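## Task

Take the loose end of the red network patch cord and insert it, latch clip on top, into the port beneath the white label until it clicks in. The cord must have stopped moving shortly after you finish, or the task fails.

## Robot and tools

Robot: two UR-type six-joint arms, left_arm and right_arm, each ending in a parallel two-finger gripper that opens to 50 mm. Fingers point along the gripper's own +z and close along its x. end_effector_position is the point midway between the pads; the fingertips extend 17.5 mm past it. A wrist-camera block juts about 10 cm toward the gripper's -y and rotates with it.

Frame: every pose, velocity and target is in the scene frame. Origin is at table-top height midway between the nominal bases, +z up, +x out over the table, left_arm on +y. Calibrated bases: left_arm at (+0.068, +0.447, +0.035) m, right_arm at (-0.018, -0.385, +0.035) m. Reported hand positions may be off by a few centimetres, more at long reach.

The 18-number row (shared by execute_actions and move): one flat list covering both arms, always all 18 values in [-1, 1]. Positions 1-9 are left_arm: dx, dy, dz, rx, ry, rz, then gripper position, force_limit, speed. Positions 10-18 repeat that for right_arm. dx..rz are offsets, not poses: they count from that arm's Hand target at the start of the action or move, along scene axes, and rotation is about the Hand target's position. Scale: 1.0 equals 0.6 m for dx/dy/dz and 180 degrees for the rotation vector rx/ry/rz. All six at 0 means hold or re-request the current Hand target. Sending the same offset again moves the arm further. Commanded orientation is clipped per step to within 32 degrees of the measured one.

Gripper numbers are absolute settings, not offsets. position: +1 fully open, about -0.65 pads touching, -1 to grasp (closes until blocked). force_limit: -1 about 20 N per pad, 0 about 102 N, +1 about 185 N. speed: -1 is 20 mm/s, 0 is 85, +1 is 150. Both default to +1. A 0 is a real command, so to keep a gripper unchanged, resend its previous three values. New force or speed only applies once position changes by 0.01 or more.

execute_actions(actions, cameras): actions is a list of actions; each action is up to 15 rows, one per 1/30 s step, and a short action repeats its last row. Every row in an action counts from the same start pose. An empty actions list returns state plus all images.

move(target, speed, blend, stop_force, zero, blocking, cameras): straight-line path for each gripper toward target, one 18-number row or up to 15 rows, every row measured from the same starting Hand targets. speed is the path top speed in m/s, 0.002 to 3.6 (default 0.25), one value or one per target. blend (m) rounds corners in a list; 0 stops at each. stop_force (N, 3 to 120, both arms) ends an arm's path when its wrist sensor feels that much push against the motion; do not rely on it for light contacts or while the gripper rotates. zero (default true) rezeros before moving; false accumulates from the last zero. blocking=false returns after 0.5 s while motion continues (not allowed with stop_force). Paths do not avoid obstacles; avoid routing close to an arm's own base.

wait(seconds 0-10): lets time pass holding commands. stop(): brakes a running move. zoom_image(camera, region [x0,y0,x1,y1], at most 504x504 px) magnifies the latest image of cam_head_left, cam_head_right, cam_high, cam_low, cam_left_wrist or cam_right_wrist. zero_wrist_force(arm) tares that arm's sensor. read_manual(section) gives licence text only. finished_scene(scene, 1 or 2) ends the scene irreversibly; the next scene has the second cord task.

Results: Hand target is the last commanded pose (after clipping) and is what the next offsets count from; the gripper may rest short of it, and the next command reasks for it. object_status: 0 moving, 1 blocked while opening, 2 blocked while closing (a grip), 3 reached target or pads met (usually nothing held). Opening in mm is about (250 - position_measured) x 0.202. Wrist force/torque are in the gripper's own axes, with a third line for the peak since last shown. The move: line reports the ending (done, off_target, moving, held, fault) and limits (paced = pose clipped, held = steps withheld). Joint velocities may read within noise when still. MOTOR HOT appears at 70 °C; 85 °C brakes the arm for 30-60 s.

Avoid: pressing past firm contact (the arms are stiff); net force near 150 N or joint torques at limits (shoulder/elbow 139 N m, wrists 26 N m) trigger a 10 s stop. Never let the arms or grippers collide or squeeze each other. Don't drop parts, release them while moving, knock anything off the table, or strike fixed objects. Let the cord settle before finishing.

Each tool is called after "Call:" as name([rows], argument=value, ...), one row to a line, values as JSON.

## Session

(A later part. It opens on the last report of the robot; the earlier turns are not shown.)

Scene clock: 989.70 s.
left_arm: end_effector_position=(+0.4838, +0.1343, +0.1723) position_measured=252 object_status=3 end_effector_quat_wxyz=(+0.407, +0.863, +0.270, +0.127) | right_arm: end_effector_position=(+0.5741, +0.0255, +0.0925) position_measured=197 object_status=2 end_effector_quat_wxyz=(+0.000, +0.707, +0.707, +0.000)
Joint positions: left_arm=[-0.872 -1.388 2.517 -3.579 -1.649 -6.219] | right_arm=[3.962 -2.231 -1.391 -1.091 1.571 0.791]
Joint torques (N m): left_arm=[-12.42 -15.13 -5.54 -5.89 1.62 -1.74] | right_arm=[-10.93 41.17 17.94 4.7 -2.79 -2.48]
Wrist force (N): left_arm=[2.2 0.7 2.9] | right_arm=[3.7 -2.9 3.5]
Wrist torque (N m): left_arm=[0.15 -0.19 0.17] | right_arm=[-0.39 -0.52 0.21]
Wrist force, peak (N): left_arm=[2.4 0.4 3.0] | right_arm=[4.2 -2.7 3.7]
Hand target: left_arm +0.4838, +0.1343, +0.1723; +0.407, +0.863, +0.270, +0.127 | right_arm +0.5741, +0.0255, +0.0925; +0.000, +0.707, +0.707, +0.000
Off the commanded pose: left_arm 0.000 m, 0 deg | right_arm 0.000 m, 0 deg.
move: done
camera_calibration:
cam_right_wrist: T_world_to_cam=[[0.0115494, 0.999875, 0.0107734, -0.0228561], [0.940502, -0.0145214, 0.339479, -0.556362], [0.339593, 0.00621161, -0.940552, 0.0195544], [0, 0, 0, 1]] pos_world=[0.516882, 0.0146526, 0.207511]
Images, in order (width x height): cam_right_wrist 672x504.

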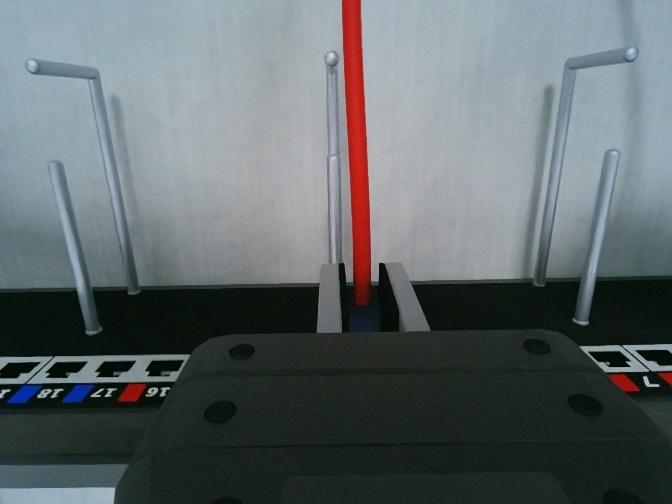

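Call:
move([
  [0,0,0,0,0,0,-0.8,-0.5,1,0.015,0,0,0,0,0,-1,-0.1,-0.8],
], speed=0.008, stop_force=20, cameras=["cam_right_wrist","cam_left_wrist"])

Call:
zoom_image(camera="cam_right_wrist", region=[310, 240, 410, 340])

Call:
zoom_image(camera="cam_left_wrist", region=[340, 180, 440, 260])

Scene clock: 1000.23 s.
left_arm: end_effector_position=(+0.4838, +0.1343, +0.1723) position_measured=252 object_status=3 end_effector_quat_wxyz=(+0.407, +0.863, +0.270, +0.127) | right_arm: end_effector_position=(+0.5755, +0.0255, +0.0925) position_measured=197 object_status=2 end_effector_quat_wxyz=(+0.000, +0.707, +0.707, +0.000)
Joint positions: left_arm=[-0.872 -1.388 2.517 -3.579 -1.649 -6.219] | right_arm=[3.961 -2.233 -1.387 -1.093 1.571 0.789]
Joint torques (N m): left_arm=[-12.74 -15.38 -5.74 -5.7 1.54 -1.64] | right_arm=[6.94 54.92 24.72 7.24 -5.36 2.34]
Wrist force (N): left_arm=[2.4 0.4 2.9] | right_arm=[2.7 -23.1 2.7]
Wrist torque (N m): left_arm=[0.11 -0.21 0.17] | right_arm=[-0.45 -0.52 0.26]
Wrist force, peak (N): left_arm=[2.3 0.4 3.1] | right_arm=[2.6 -30.4 1.3]
Hand target: left_arm +0.4838, +0.1343, +0.1723; +0.407, +0.863, +0.270, +0.127 | right_arm +0.5755, +0.0255, +0.0925; +0.000, +0.707, +0.707, +0.000 (not the last commanded pose)
Off the commanded pose: left_arm 0.000 m, 0 deg | right_arm 0.008 m, 0 deg.
move: contact (right_arm)
camera_calibration:
cam_left_wrist: T_world_to_cam=[[0.823502, 0.567185, -0.0120685, -0.465649], [0.189474, -0.254924, 0.948216, -0.203759], [0.534737, -0.783144, -0.317397, 0.0341755], [0, 0, 0, 1]] pos_world=[0.403795, 0.23893, 0.198435]
cam_right_wrist: T_world_to_cam=[[0.0115847, 0.999876, 0.0106784, -0.0228708], [0.940533, -0.0145218, 0.339392, -0.557737], [0.339505, 0.00611166, -0.940585, 0.0190049], [0, 0, 0, 1]] pos_world=[0.518382, 0.0146524, 0.207411]
Images, in order (width x height): cam_left_wrist 672x504, cam_right_wrist 672x504.

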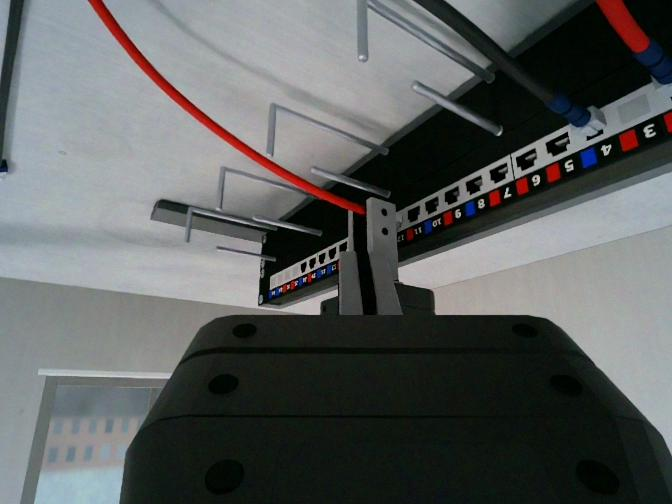

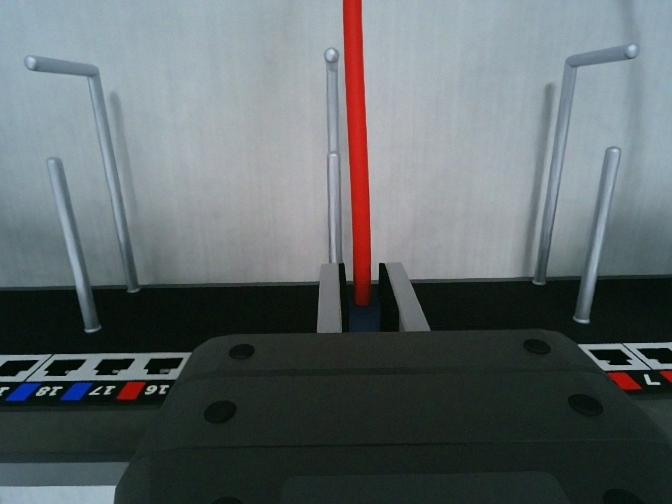

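Scaled by 5.040.

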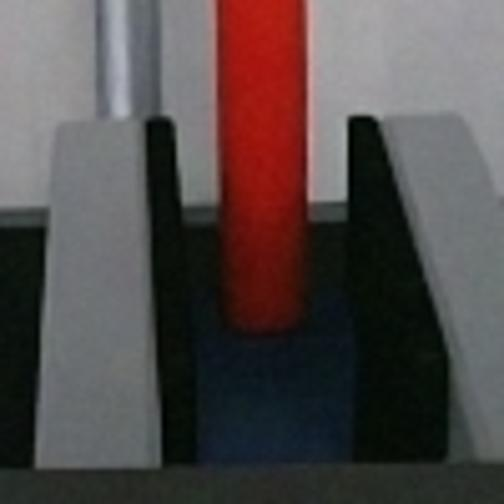

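Scaled by 5.040.

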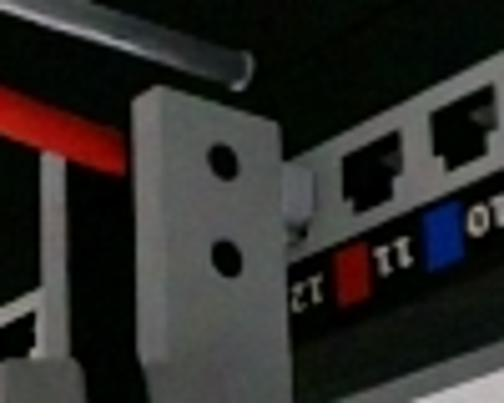

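Call:
move([
  [0.083,0.15,0.167,0.1104,0.0343,-0.191,-0.8,-0.5,1,0,0,0,0,0,0,-1,-0.1,-0.8],
  [0.319,-0.007,0.046,0.1104,0.0343,-0.191,-0.8,-0.5,1,0,0,0,0,0,0,-1,-0.1,-0.8],
  [0.315,-0.04,-0.137,0.1104,0.0343,-0.191,-0.8,-0.5,1,0,0,0,0,0,0,-1,-0.1,-0.8],
], blend=[0.05,0.03,0], speed=[0.3,0.25,0.15])

Call:
move([
  [-0.08,0,0,0,0,0,-0.8,-0.5,1,0,0,0,0,0,0,-1,-0.1,-0.8],
], speed=0.015, stop_force=4, cameras=["cam_left_wrist"])

Call:
move([
  [0,0,0,0,0,0,-0.8,-0.5,1,0.02,0,0,0,0,0,-1,-0.1,-0.8],
], speed=0.008, stop_force=35, cameras=["cam_right_wrist"])

Call:
zoom_image(camera="cam_right_wrist", region=[310, 240, 410, 340])

Scene clock: 1015.37 s.
left_arm: end_effector_position=(+0.6728, +0.1103, +0.0902) position_measured=252 object_status=3 end_effector_quat_wxyz=(+0.259, +0.966, +0.000, +0.000) | right_arm: end_effector_position=(+0.5755, +0.0255, +0.0925) position_measured=197 object_status=2 end_effector_quat_wxyz=(+0.000, +0.707, +0.707, +0.000)
Joint positions: left_arm=[-0.548 -0.976 1.71 -2.593 -2.014 -5.317] | right_arm=[3.961 -2.233 -1.387 -1.093 1.571 0.789]
Joint torques (N m): left_arm=[-13.3 -40.13 -11.93 -5.48 0.8 -1.77] | right_arm=[5.55 55.72 23.39 4.78 -6.5 2.44]
Wrist force (N): left_arm=[1.5 -1.0 2.7] | right_arm=[2.7 -23.1 2.8]
Wrist torque (N m): left_arm=[-0.34 0.01 0.17] | right_arm=[-0.42 -0.51 0.26]
Wrist force, peak (N): left_arm=[1.7 -1.7 4.0] | right_arm=[3.0 -23.4 2.6]
Hand target: left_arm +0.6728, +0.1103, +0.0901; +0.259, +0.966, +0.000, +0.000 | right_arm +0.5755, +0.0255, +0.0925; +0.000, +0.707, +0.707, +0.000
Off the commanded pose: left_arm 0.000 m, 0 deg | right_arm 0.000 m, 0 deg.
move: done

Scene clock: 1018.90 s.
left_arm: end_effector_position=(+0.6393, +0.1103, +0.0901) position_measured=252 object_status=3 end_effector_quat_wxyz=(+0.259, +0.966, +0.000, +0.000) | right_arm: end_effector_position=(+0.5755, +0.0255, +0.0925) position_measured=197 object_status=2 end_effector_quat_wxyz=(+0.000, +0.707, +0.707, +0.000)
Joint positions: left_arm=[-0.577 -1.029 1.811 -2.654 -2.006 -5.347] | right_arm=[3.961 -2.233 -1.387 -1.093 1.571 0.789]
Joint torques (N m): left_arm=[10.38 -36.8 -23.35 -1.12 -0.15 1.24] | right_arm=[4.63 55.58 26.9 6.61 -6.27 2.18]
Wrist force (N): left_arm=[4.3 0.2 1.9] | right_arm=[3.0 -22.7 2.5]
Wrist torque (N m): left_arm=[-0.21 0.07 0.04] | right_arm=[-0.44 -0.54 0.25]
Wrist force, peak (N): left_arm=[21.9 -0.3 5.6] | right_arm=[2.3 -26.6 2.4]
Hand target: left_arm +0.6393, +0.1103, +0.0901; +0.259, +0.966, +0.000, +0.000 (not the last commanded pose) | right_arm +0.5755, +0.0255, +0.0925; +0.000, +0.707, +0.707, +0.000
Off the commanded pose: left_arm 0.014 m, 0 deg | right_arm 0.000 m, 0 deg.
move: contact (left_arm)
camera_calibration:
cam_left_wrist: T_world_to_cam=[[0.999929, 0.000804211, -0.0118893, -0.63138], [0.00974567, -0.629337, 0.777071, 0.0103105], [-0.00685747, -0.777132, -0.6293, 0.279867], [0, 0, 0, 1]] pos_world=[0.633154, 0.22449, 0.160602]
Images, in order (width x height): cam_left_wrist 672x504.

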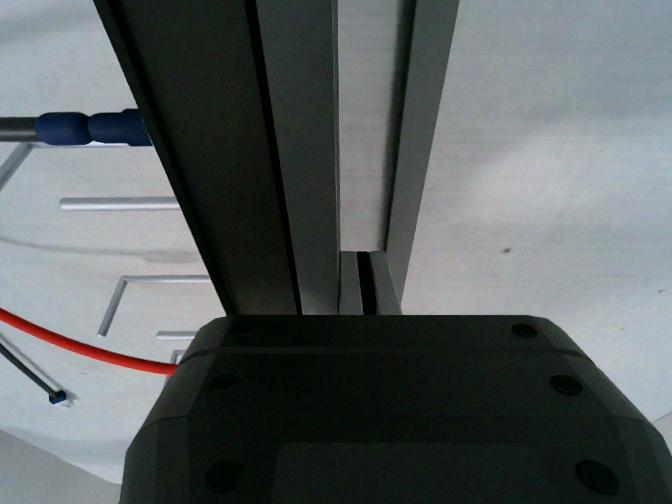

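Scene clock: 1020.33 s.
left_arm: end_effector_position=(+0.6393, +0.1103, +0.0901) position_measured=252 object_status=3 end_effector_quat_wxyz=(+0.259, +0.966, +0.000, +0.000) | right_arm: end_effector_position=(+0.5772, +0.0255, +0.0925) position_measured=197 object_status=2 end_effector_quat_wxyz=(+0.000, +0.707, +0.707, +0.000)
Joint positions: left_arm=[-0.577 -1.029 1.811 -2.654 -2.006 -5.347] | right_arm=[3.959 -2.237 -1.381 -1.096 1.571 0.788]
Joint torques (N m): left_arm=[-23.4 -50.77 0.8 3.17 -9.91 1.19] | right_arm=[-4.95 56.02 30.71 11.71 -11.57 2.24]
Wrist force (N): left_arm=[40.7 -1.1 11.7] | right_arm=[3.7 -52.2 -0.1]
Wrist torque (N m): left_arm=[-0.12 0.56 -0.34] | right_arm=[-0.46 -0.52 0.25]
Wrist force, peak (N): left_arm=[41.0 -1.3 11.9] | right_arm=[3.6 -60.4 -1.2]
Hand target: left_arm +0.6393, +0.1103, +0.0901; +0.259, +0.966, +0.000, +0.000 | right_arm +0.5772, +0.0255, +0.0925; +0.000, +0.707, +0.707, +0.000 (not the last commanded pose)
Off the commanded pose: left_arm 0.000 m, 0 deg | right_arm 0.010 m, 0 deg.
move: contact (right_arm)
camera_calibration:
cam_right_wrist: T_world_to_cam=[[0.0113355, 0.999881, 0.0104827, -0.0227202], [0.94058, -0.0142202, 0.339275, -0.559246], [0.339384, 0.006014, -0.940629, 0.0185349], [0, 0, 0, 1]] pos_world=[0.519983, 0.0146534, 0.207411]
Images, in order (width x height): cam_right_wrist 672x504.

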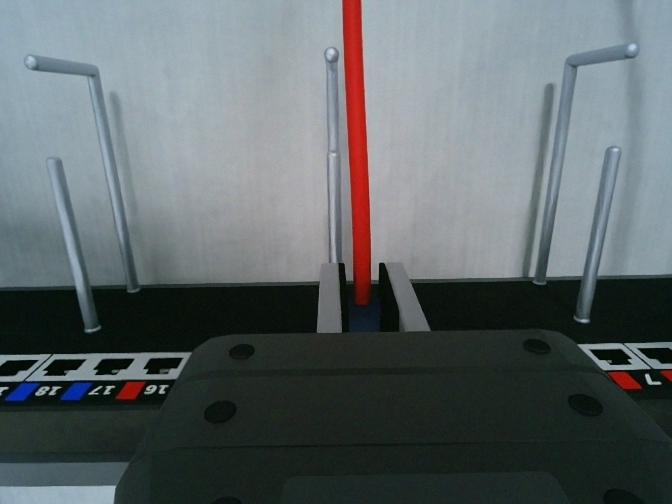

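Scaled by 5.040.

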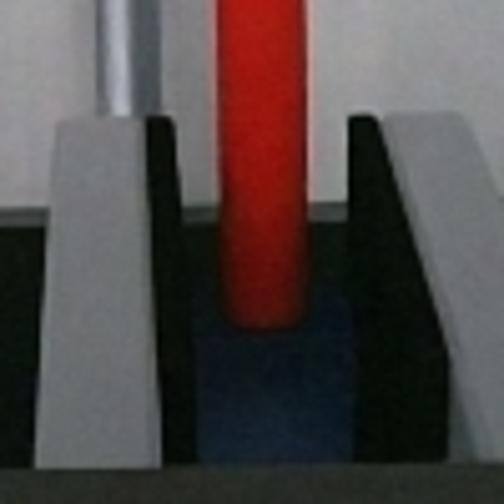

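Call:
move([
  [0,0,0,0,0,0,-0.8,-0.5,1,-0.0035,0,0,0,0,0,-1,-0.1,-0.8],
], speed=0.01)

Call:
move([
  [0,0,0,0,0,0,-0.8,-0.5,1,-0.01,0,0,0,0,0,-1,-0.1,-0.8],
], speed=0.006, stop_force=15, cameras=["cam_right_wrist"])

Scene clock: 1036.00 s.
left_arm: end_effector_position=(+0.6392, +0.1103, +0.0901) position_measured=252 object_status=3 end_effector_quat_wxyz=(+0.259, +0.966, +0.000, +0.000) | right_arm: end_effector_position=(+0.5753, +0.0255, +0.0925) position_measured=197 object_status=2 end_effector_quat_wxyz=(+0.000, +0.707, +0.707, +0.000)
Joint positions: left_arm=[-0.577 -1.029 1.812 -2.654 -2.006 -5.347] | right_arm=[3.961 -2.233 -1.387 -1.093 1.571 0.79]
Joint torques (N m): left_arm=[-21.22 -49.56 -6.65 0.45 -5.99 1.07] | right_arm=[13.11 54.77 15.9 3.6 -1.37 2.21]
Wrist force (N): left_arm=[21.5 -4.6 1.2] | right_arm=[6.8 0.6 4.4]
Wrist torque (N m): left_arm=[-0.35 0.24 -0.11] | right_arm=[-0.43 -0.50 -0.03]
Wrist force, peak (N): left_arm=[42.3 -2.8 12.2] | right_arm=[3.5 -52.6 0.0]
Hand target: left_arm +0.6393, +0.1103, +0.0901; +0.259, +0.966, +0.000, +0.000 | right_arm +0.5751, +0.0255, +0.0925; +0.000, +0.707, +0.707, +0.000
Off the commanded pose: left_arm 0.000 m, 0 deg | right_arm 0.000 m, 0 deg.
move: done

Scene clock: 1037.60 s.
left_arm: end_effector_position=(+0.6392, +0.1103, +0.0901) position_measured=252 object_status=3 end_effector_quat_wxyz=(+0.259, +0.966, +0.000, +0.000) | right_arm: end_effector_position=(+0.5739, +0.0255, +0.0925) position_measured=197 object_status=2 end_effector_quat_wxyz=(+0.000, +0.707, +0.707, +0.000)
Joint positions: left_arm=[-0.577 -1.029 1.811 -2.654 -2.006 -5.347] | right_arm=[3.962 -2.231 -1.391 -1.091 1.571 0.791]
Joint torques (N m): left_arm=[2.02 -35.97 -21.63 -3.84 -0.71 0.93] | right_arm=[-8.02 37.93 25.65 -1.25 1.95 -2.4]
Wrist force (N): left_arm=[10.1 -0.4 2.2] | right_arm=[5.4 9.8 2.0]
Wrist torque (N m): left_arm=[-0.22 0.13 -0.02] | right_arm=[-0.40 -0.51 0.00]
Wrist force, peak (N): left_arm=[21.4 -4.5 1.3] | right_arm=[5.1 14.7 3.0]
Hand target: left_arm +0.6393, +0.1103, +0.0901; +0.259, +0.966, +0.000, +0.000 | right_arm +0.5739, +0.0255, +0.0925; +0.000, +0.707, +0.707, +0.000 (not the last commanded pose)
Off the commanded pose: left_arm 0.000 m, 0 deg | right_arm 0.005 m, 0 deg.
move: contact (right_arm)
camera_calibration:
cam_right_wrist: T_world_to_cam=[[0.0113947, 0.999879, 0.0106129, -0.0227413], [0.940504, -0.0143214, 0.339482, -0.556239], [0.339592, 0.00611323, -0.940553, 0.0194965], [0, 0, 0, 1]] pos_world=[0.516783, 0.0146532, 0.207412]
Images, in order (width x height): cam_right_wrist 672x504.

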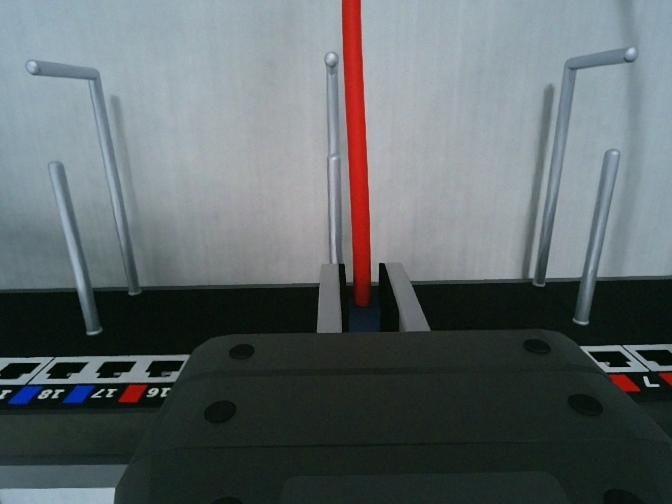

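Call:
move([
  [0.05,0,0,0,0,0,-0.8,-0.5,1,0.0016,0,0,0,0,0,-1,-0.1,-0.8],
  [0.05,0,0,0,0,0,-0.8,-0.5,1,0.0016,0,0,0,0,0,0.0,-0.1,-0.8],
  [0.05,0,0,0,0,0,-0.8,-0.5,1,0.0016,0,0.11,0,0,0,0.0,-0.1,-0.8],
  [0.05,0.067,0.3,0,0,0,-0.8,-0.5,1,-0.1,-0.05,0.18,0,0,0,0.0,-0.1,-0.8],
  [-0.19,0.19,0.305,-0.1104,-0.0343,0.191,-0.8,-0.5,1,-0.333,-0.25,0.18,0,0,0,0.0,-0.1,-0.8],
  [-0.26,0.04,0.137,-0.1104,-0.0343,0.191,-0.8,-0.5,1,-0.333,-0.25,0.18,0,0,0,0.0,-0.1,-0.8],
], blend=[0,0,0,0.02,0.04,0], speed=[0.03,0.03,0.05,0.2,0.25,0.25], cameras=["cam_left_wrist","cam_head_left"])

Call:
zoom_image(camera="cam_left_wrist", region=[350, 190, 410, 240])

Call:
zoom_image(camera="cam_left_wrist", region=[550, 80, 610, 130])

Scene clock: 1057.40 s.
left_arm: end_effector_position=(+0.4833, +0.1343, +0.1723) position_measured=252 object_status=3 end_effector_quat_wxyz=(+0.407, +0.863, +0.270, +0.127) | right_arm: end_effector_position=(+0.3741, -0.1245, +0.2005) position_measured=152 object_status=3 end_effector_quat_wxyz=(+0.000, +0.707, +0.707, +0.000)
Joint positions: left_arm=[-0.873 -1.389 2.519 -3.579 -1.648 -6.22] | right_arm=[4.043 -1.559 -2.01 -1.144 1.571 0.872]
Joint torques (N m): left_arm=[-14.35 -14.7 -5.31 -5.77 1.77 -1.75] | right_arm=[14.55 28.91 18.41 1.01 -3.07 2.35]
Wrist force (N): left_arm=[1.8 -0.6 2.6] | right_arm=[4.0 -4.1 2.0]
Wrist torque (N m): left_arm=[-0.04 -0.13 0.17] | right_arm=[-0.66 -0.56 0.06]
Wrist force, peak (N): left_arm=[10.4 -0.3 2.1] | right_arm=[3.5 -12.5 2.1]
Hand target: left_arm +0.4833, +0.1343, +0.1723; +0.407, +0.863, +0.270, +0.127 | right_arm +0.3741, -0.1245, +0.2005; +0.000, +0.707, +0.707, +0.000
Off the commanded pose: left_arm 0.000 m, 0 deg | right_arm 0.000 m, 0 deg.
move: done
camera_calibration:
cam_left_wrist: T_world_to_cam=[[0.82357, 0.567084, -0.012138, -0.465284], [0.189544, -0.254977, 0.948188, -0.203649], [0.534607, -0.7832, -0.317479, 0.034603], [0, 0, 0, 1]] pos_world=[0.403295, 0.23903, 0.198435]
Images, in order (width x height): cam_head_left 672x504, cam_left_wrist 672x504.

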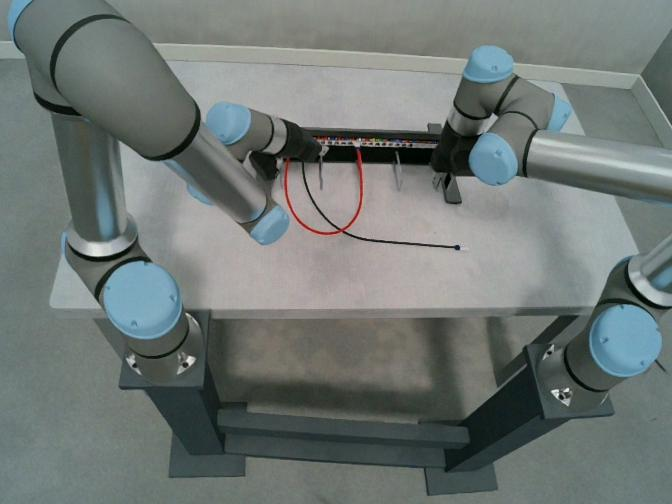

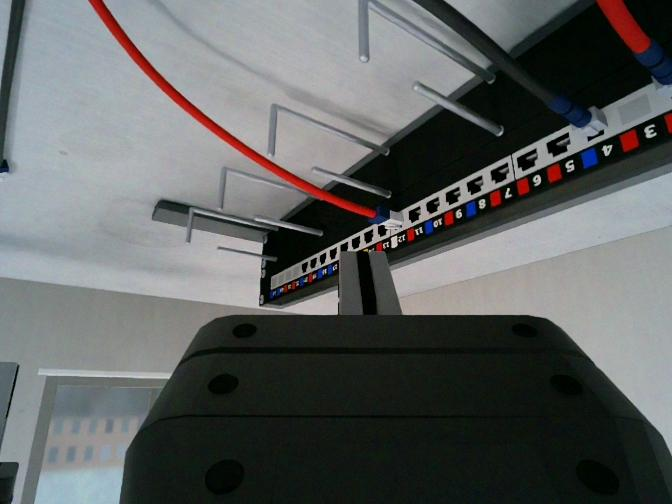

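Scaled by 8.400.

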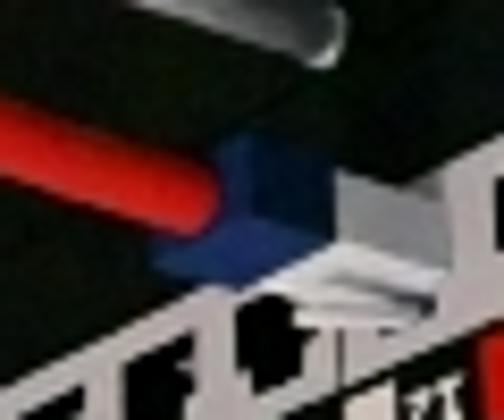

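Scaled by 8.400.

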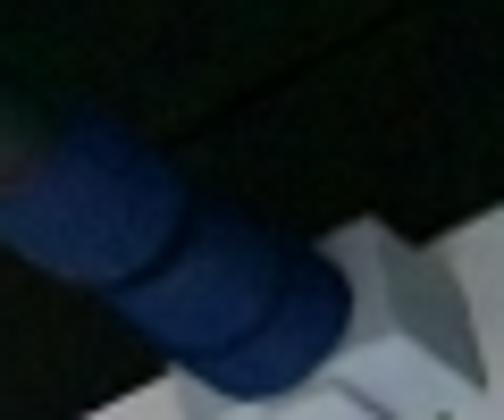

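Call:
wait(seconds=2, cameras=["cam_left_wrist"])

Call:
zoom_image(camera="cam_left_wrist", region=[350, 190, 410, 240])

Scene clock: 1076.87 s.
left_arm: end_effector_position=(+0.4833, +0.1343, +0.1723) position_measured=252 object_status=3 end_effector_quat_wxyz=(+0.407, +0.863, +0.270, +0.127) | right_arm: end_effector_position=(+0.3741, -0.1245, +0.2005) position_measured=152 object_status=3 end_effector_quat_wxyz=(+0.000, +0.707, +0.707, +0.000)
Joint positions: left_arm=[-0.873 -1.389 2.519 -3.58 -1.648 -6.22] | right_arm=[4.043 -1.559 -2.01 -1.144 1.571 0.872]
Joint torques (N m): left_arm=[-12.68 -15.04 -5 -5.61 1.6 -1.77] | right_arm=[13.1 27.78 19.47 1.18 -2.7 2.34]
Wrist force (N): left_arm=[1.7 -0.8 2.7] | right_arm=[4.2 -3.8 2.0]
Wrist torque (N m): left_arm=[-0.09 -0.11 0.17] | right_arm=[-0.60 -0.58 0.06]
Wrist force, peak (N): left_arm=[1.9 -1.0 3.0] | right_arm=[4.3 -4.1 2.1]
Hand target: left_arm +0.4833, +0.1343, +0.1723; +0.407, +0.863, +0.270, +0.127 | right_arm +0.3741, -0.1245, +0.2005; +0.000, +0.707, +0.707, +0.000
Tool commands: left_gripper/position=-0.8 left_gripper/force_limit=-0.5 left_gripper/speed=+1.0 right_gripper/position=+0.0 right_gripper/force_limit=-0.1 right_gripper/speed=-0.8
Off the commanded pose: left_arm 0.000 m, 0 deg | right_arm 0.000 m, 0 deg.
wait: 2.00 s; at rest from the start
camera_calibration:
cam_left_wrist: T_world_to_cam=[[0.823516, 0.567163, -0.0121647, -0.465275], [0.18958, -0.254931, 0.948193, -0.203675], [0.534679, -0.783158, -0.317462, 0.0345607], [0, 0, 0, 1]] pos_world=[0.403295, 0.23903, 0.198435]
Images, in order (width x height): cam_left_wrist 672x504.

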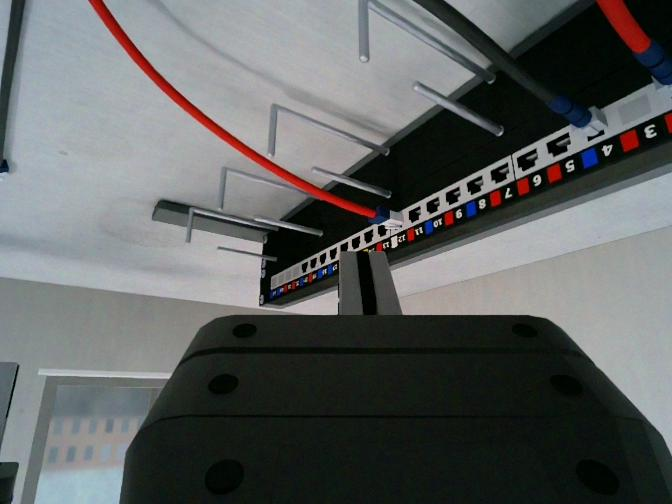

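Scaled by 8.400.

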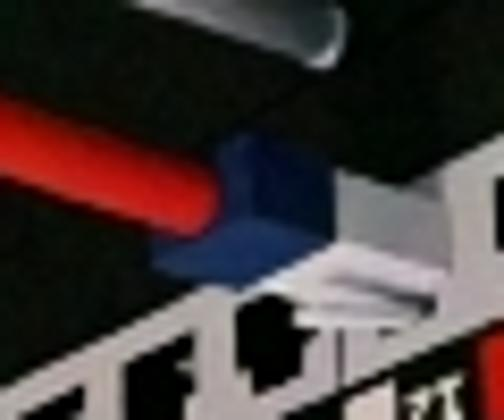

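Call:
finished_scene(scene=1)

The scene is finished: the task was done.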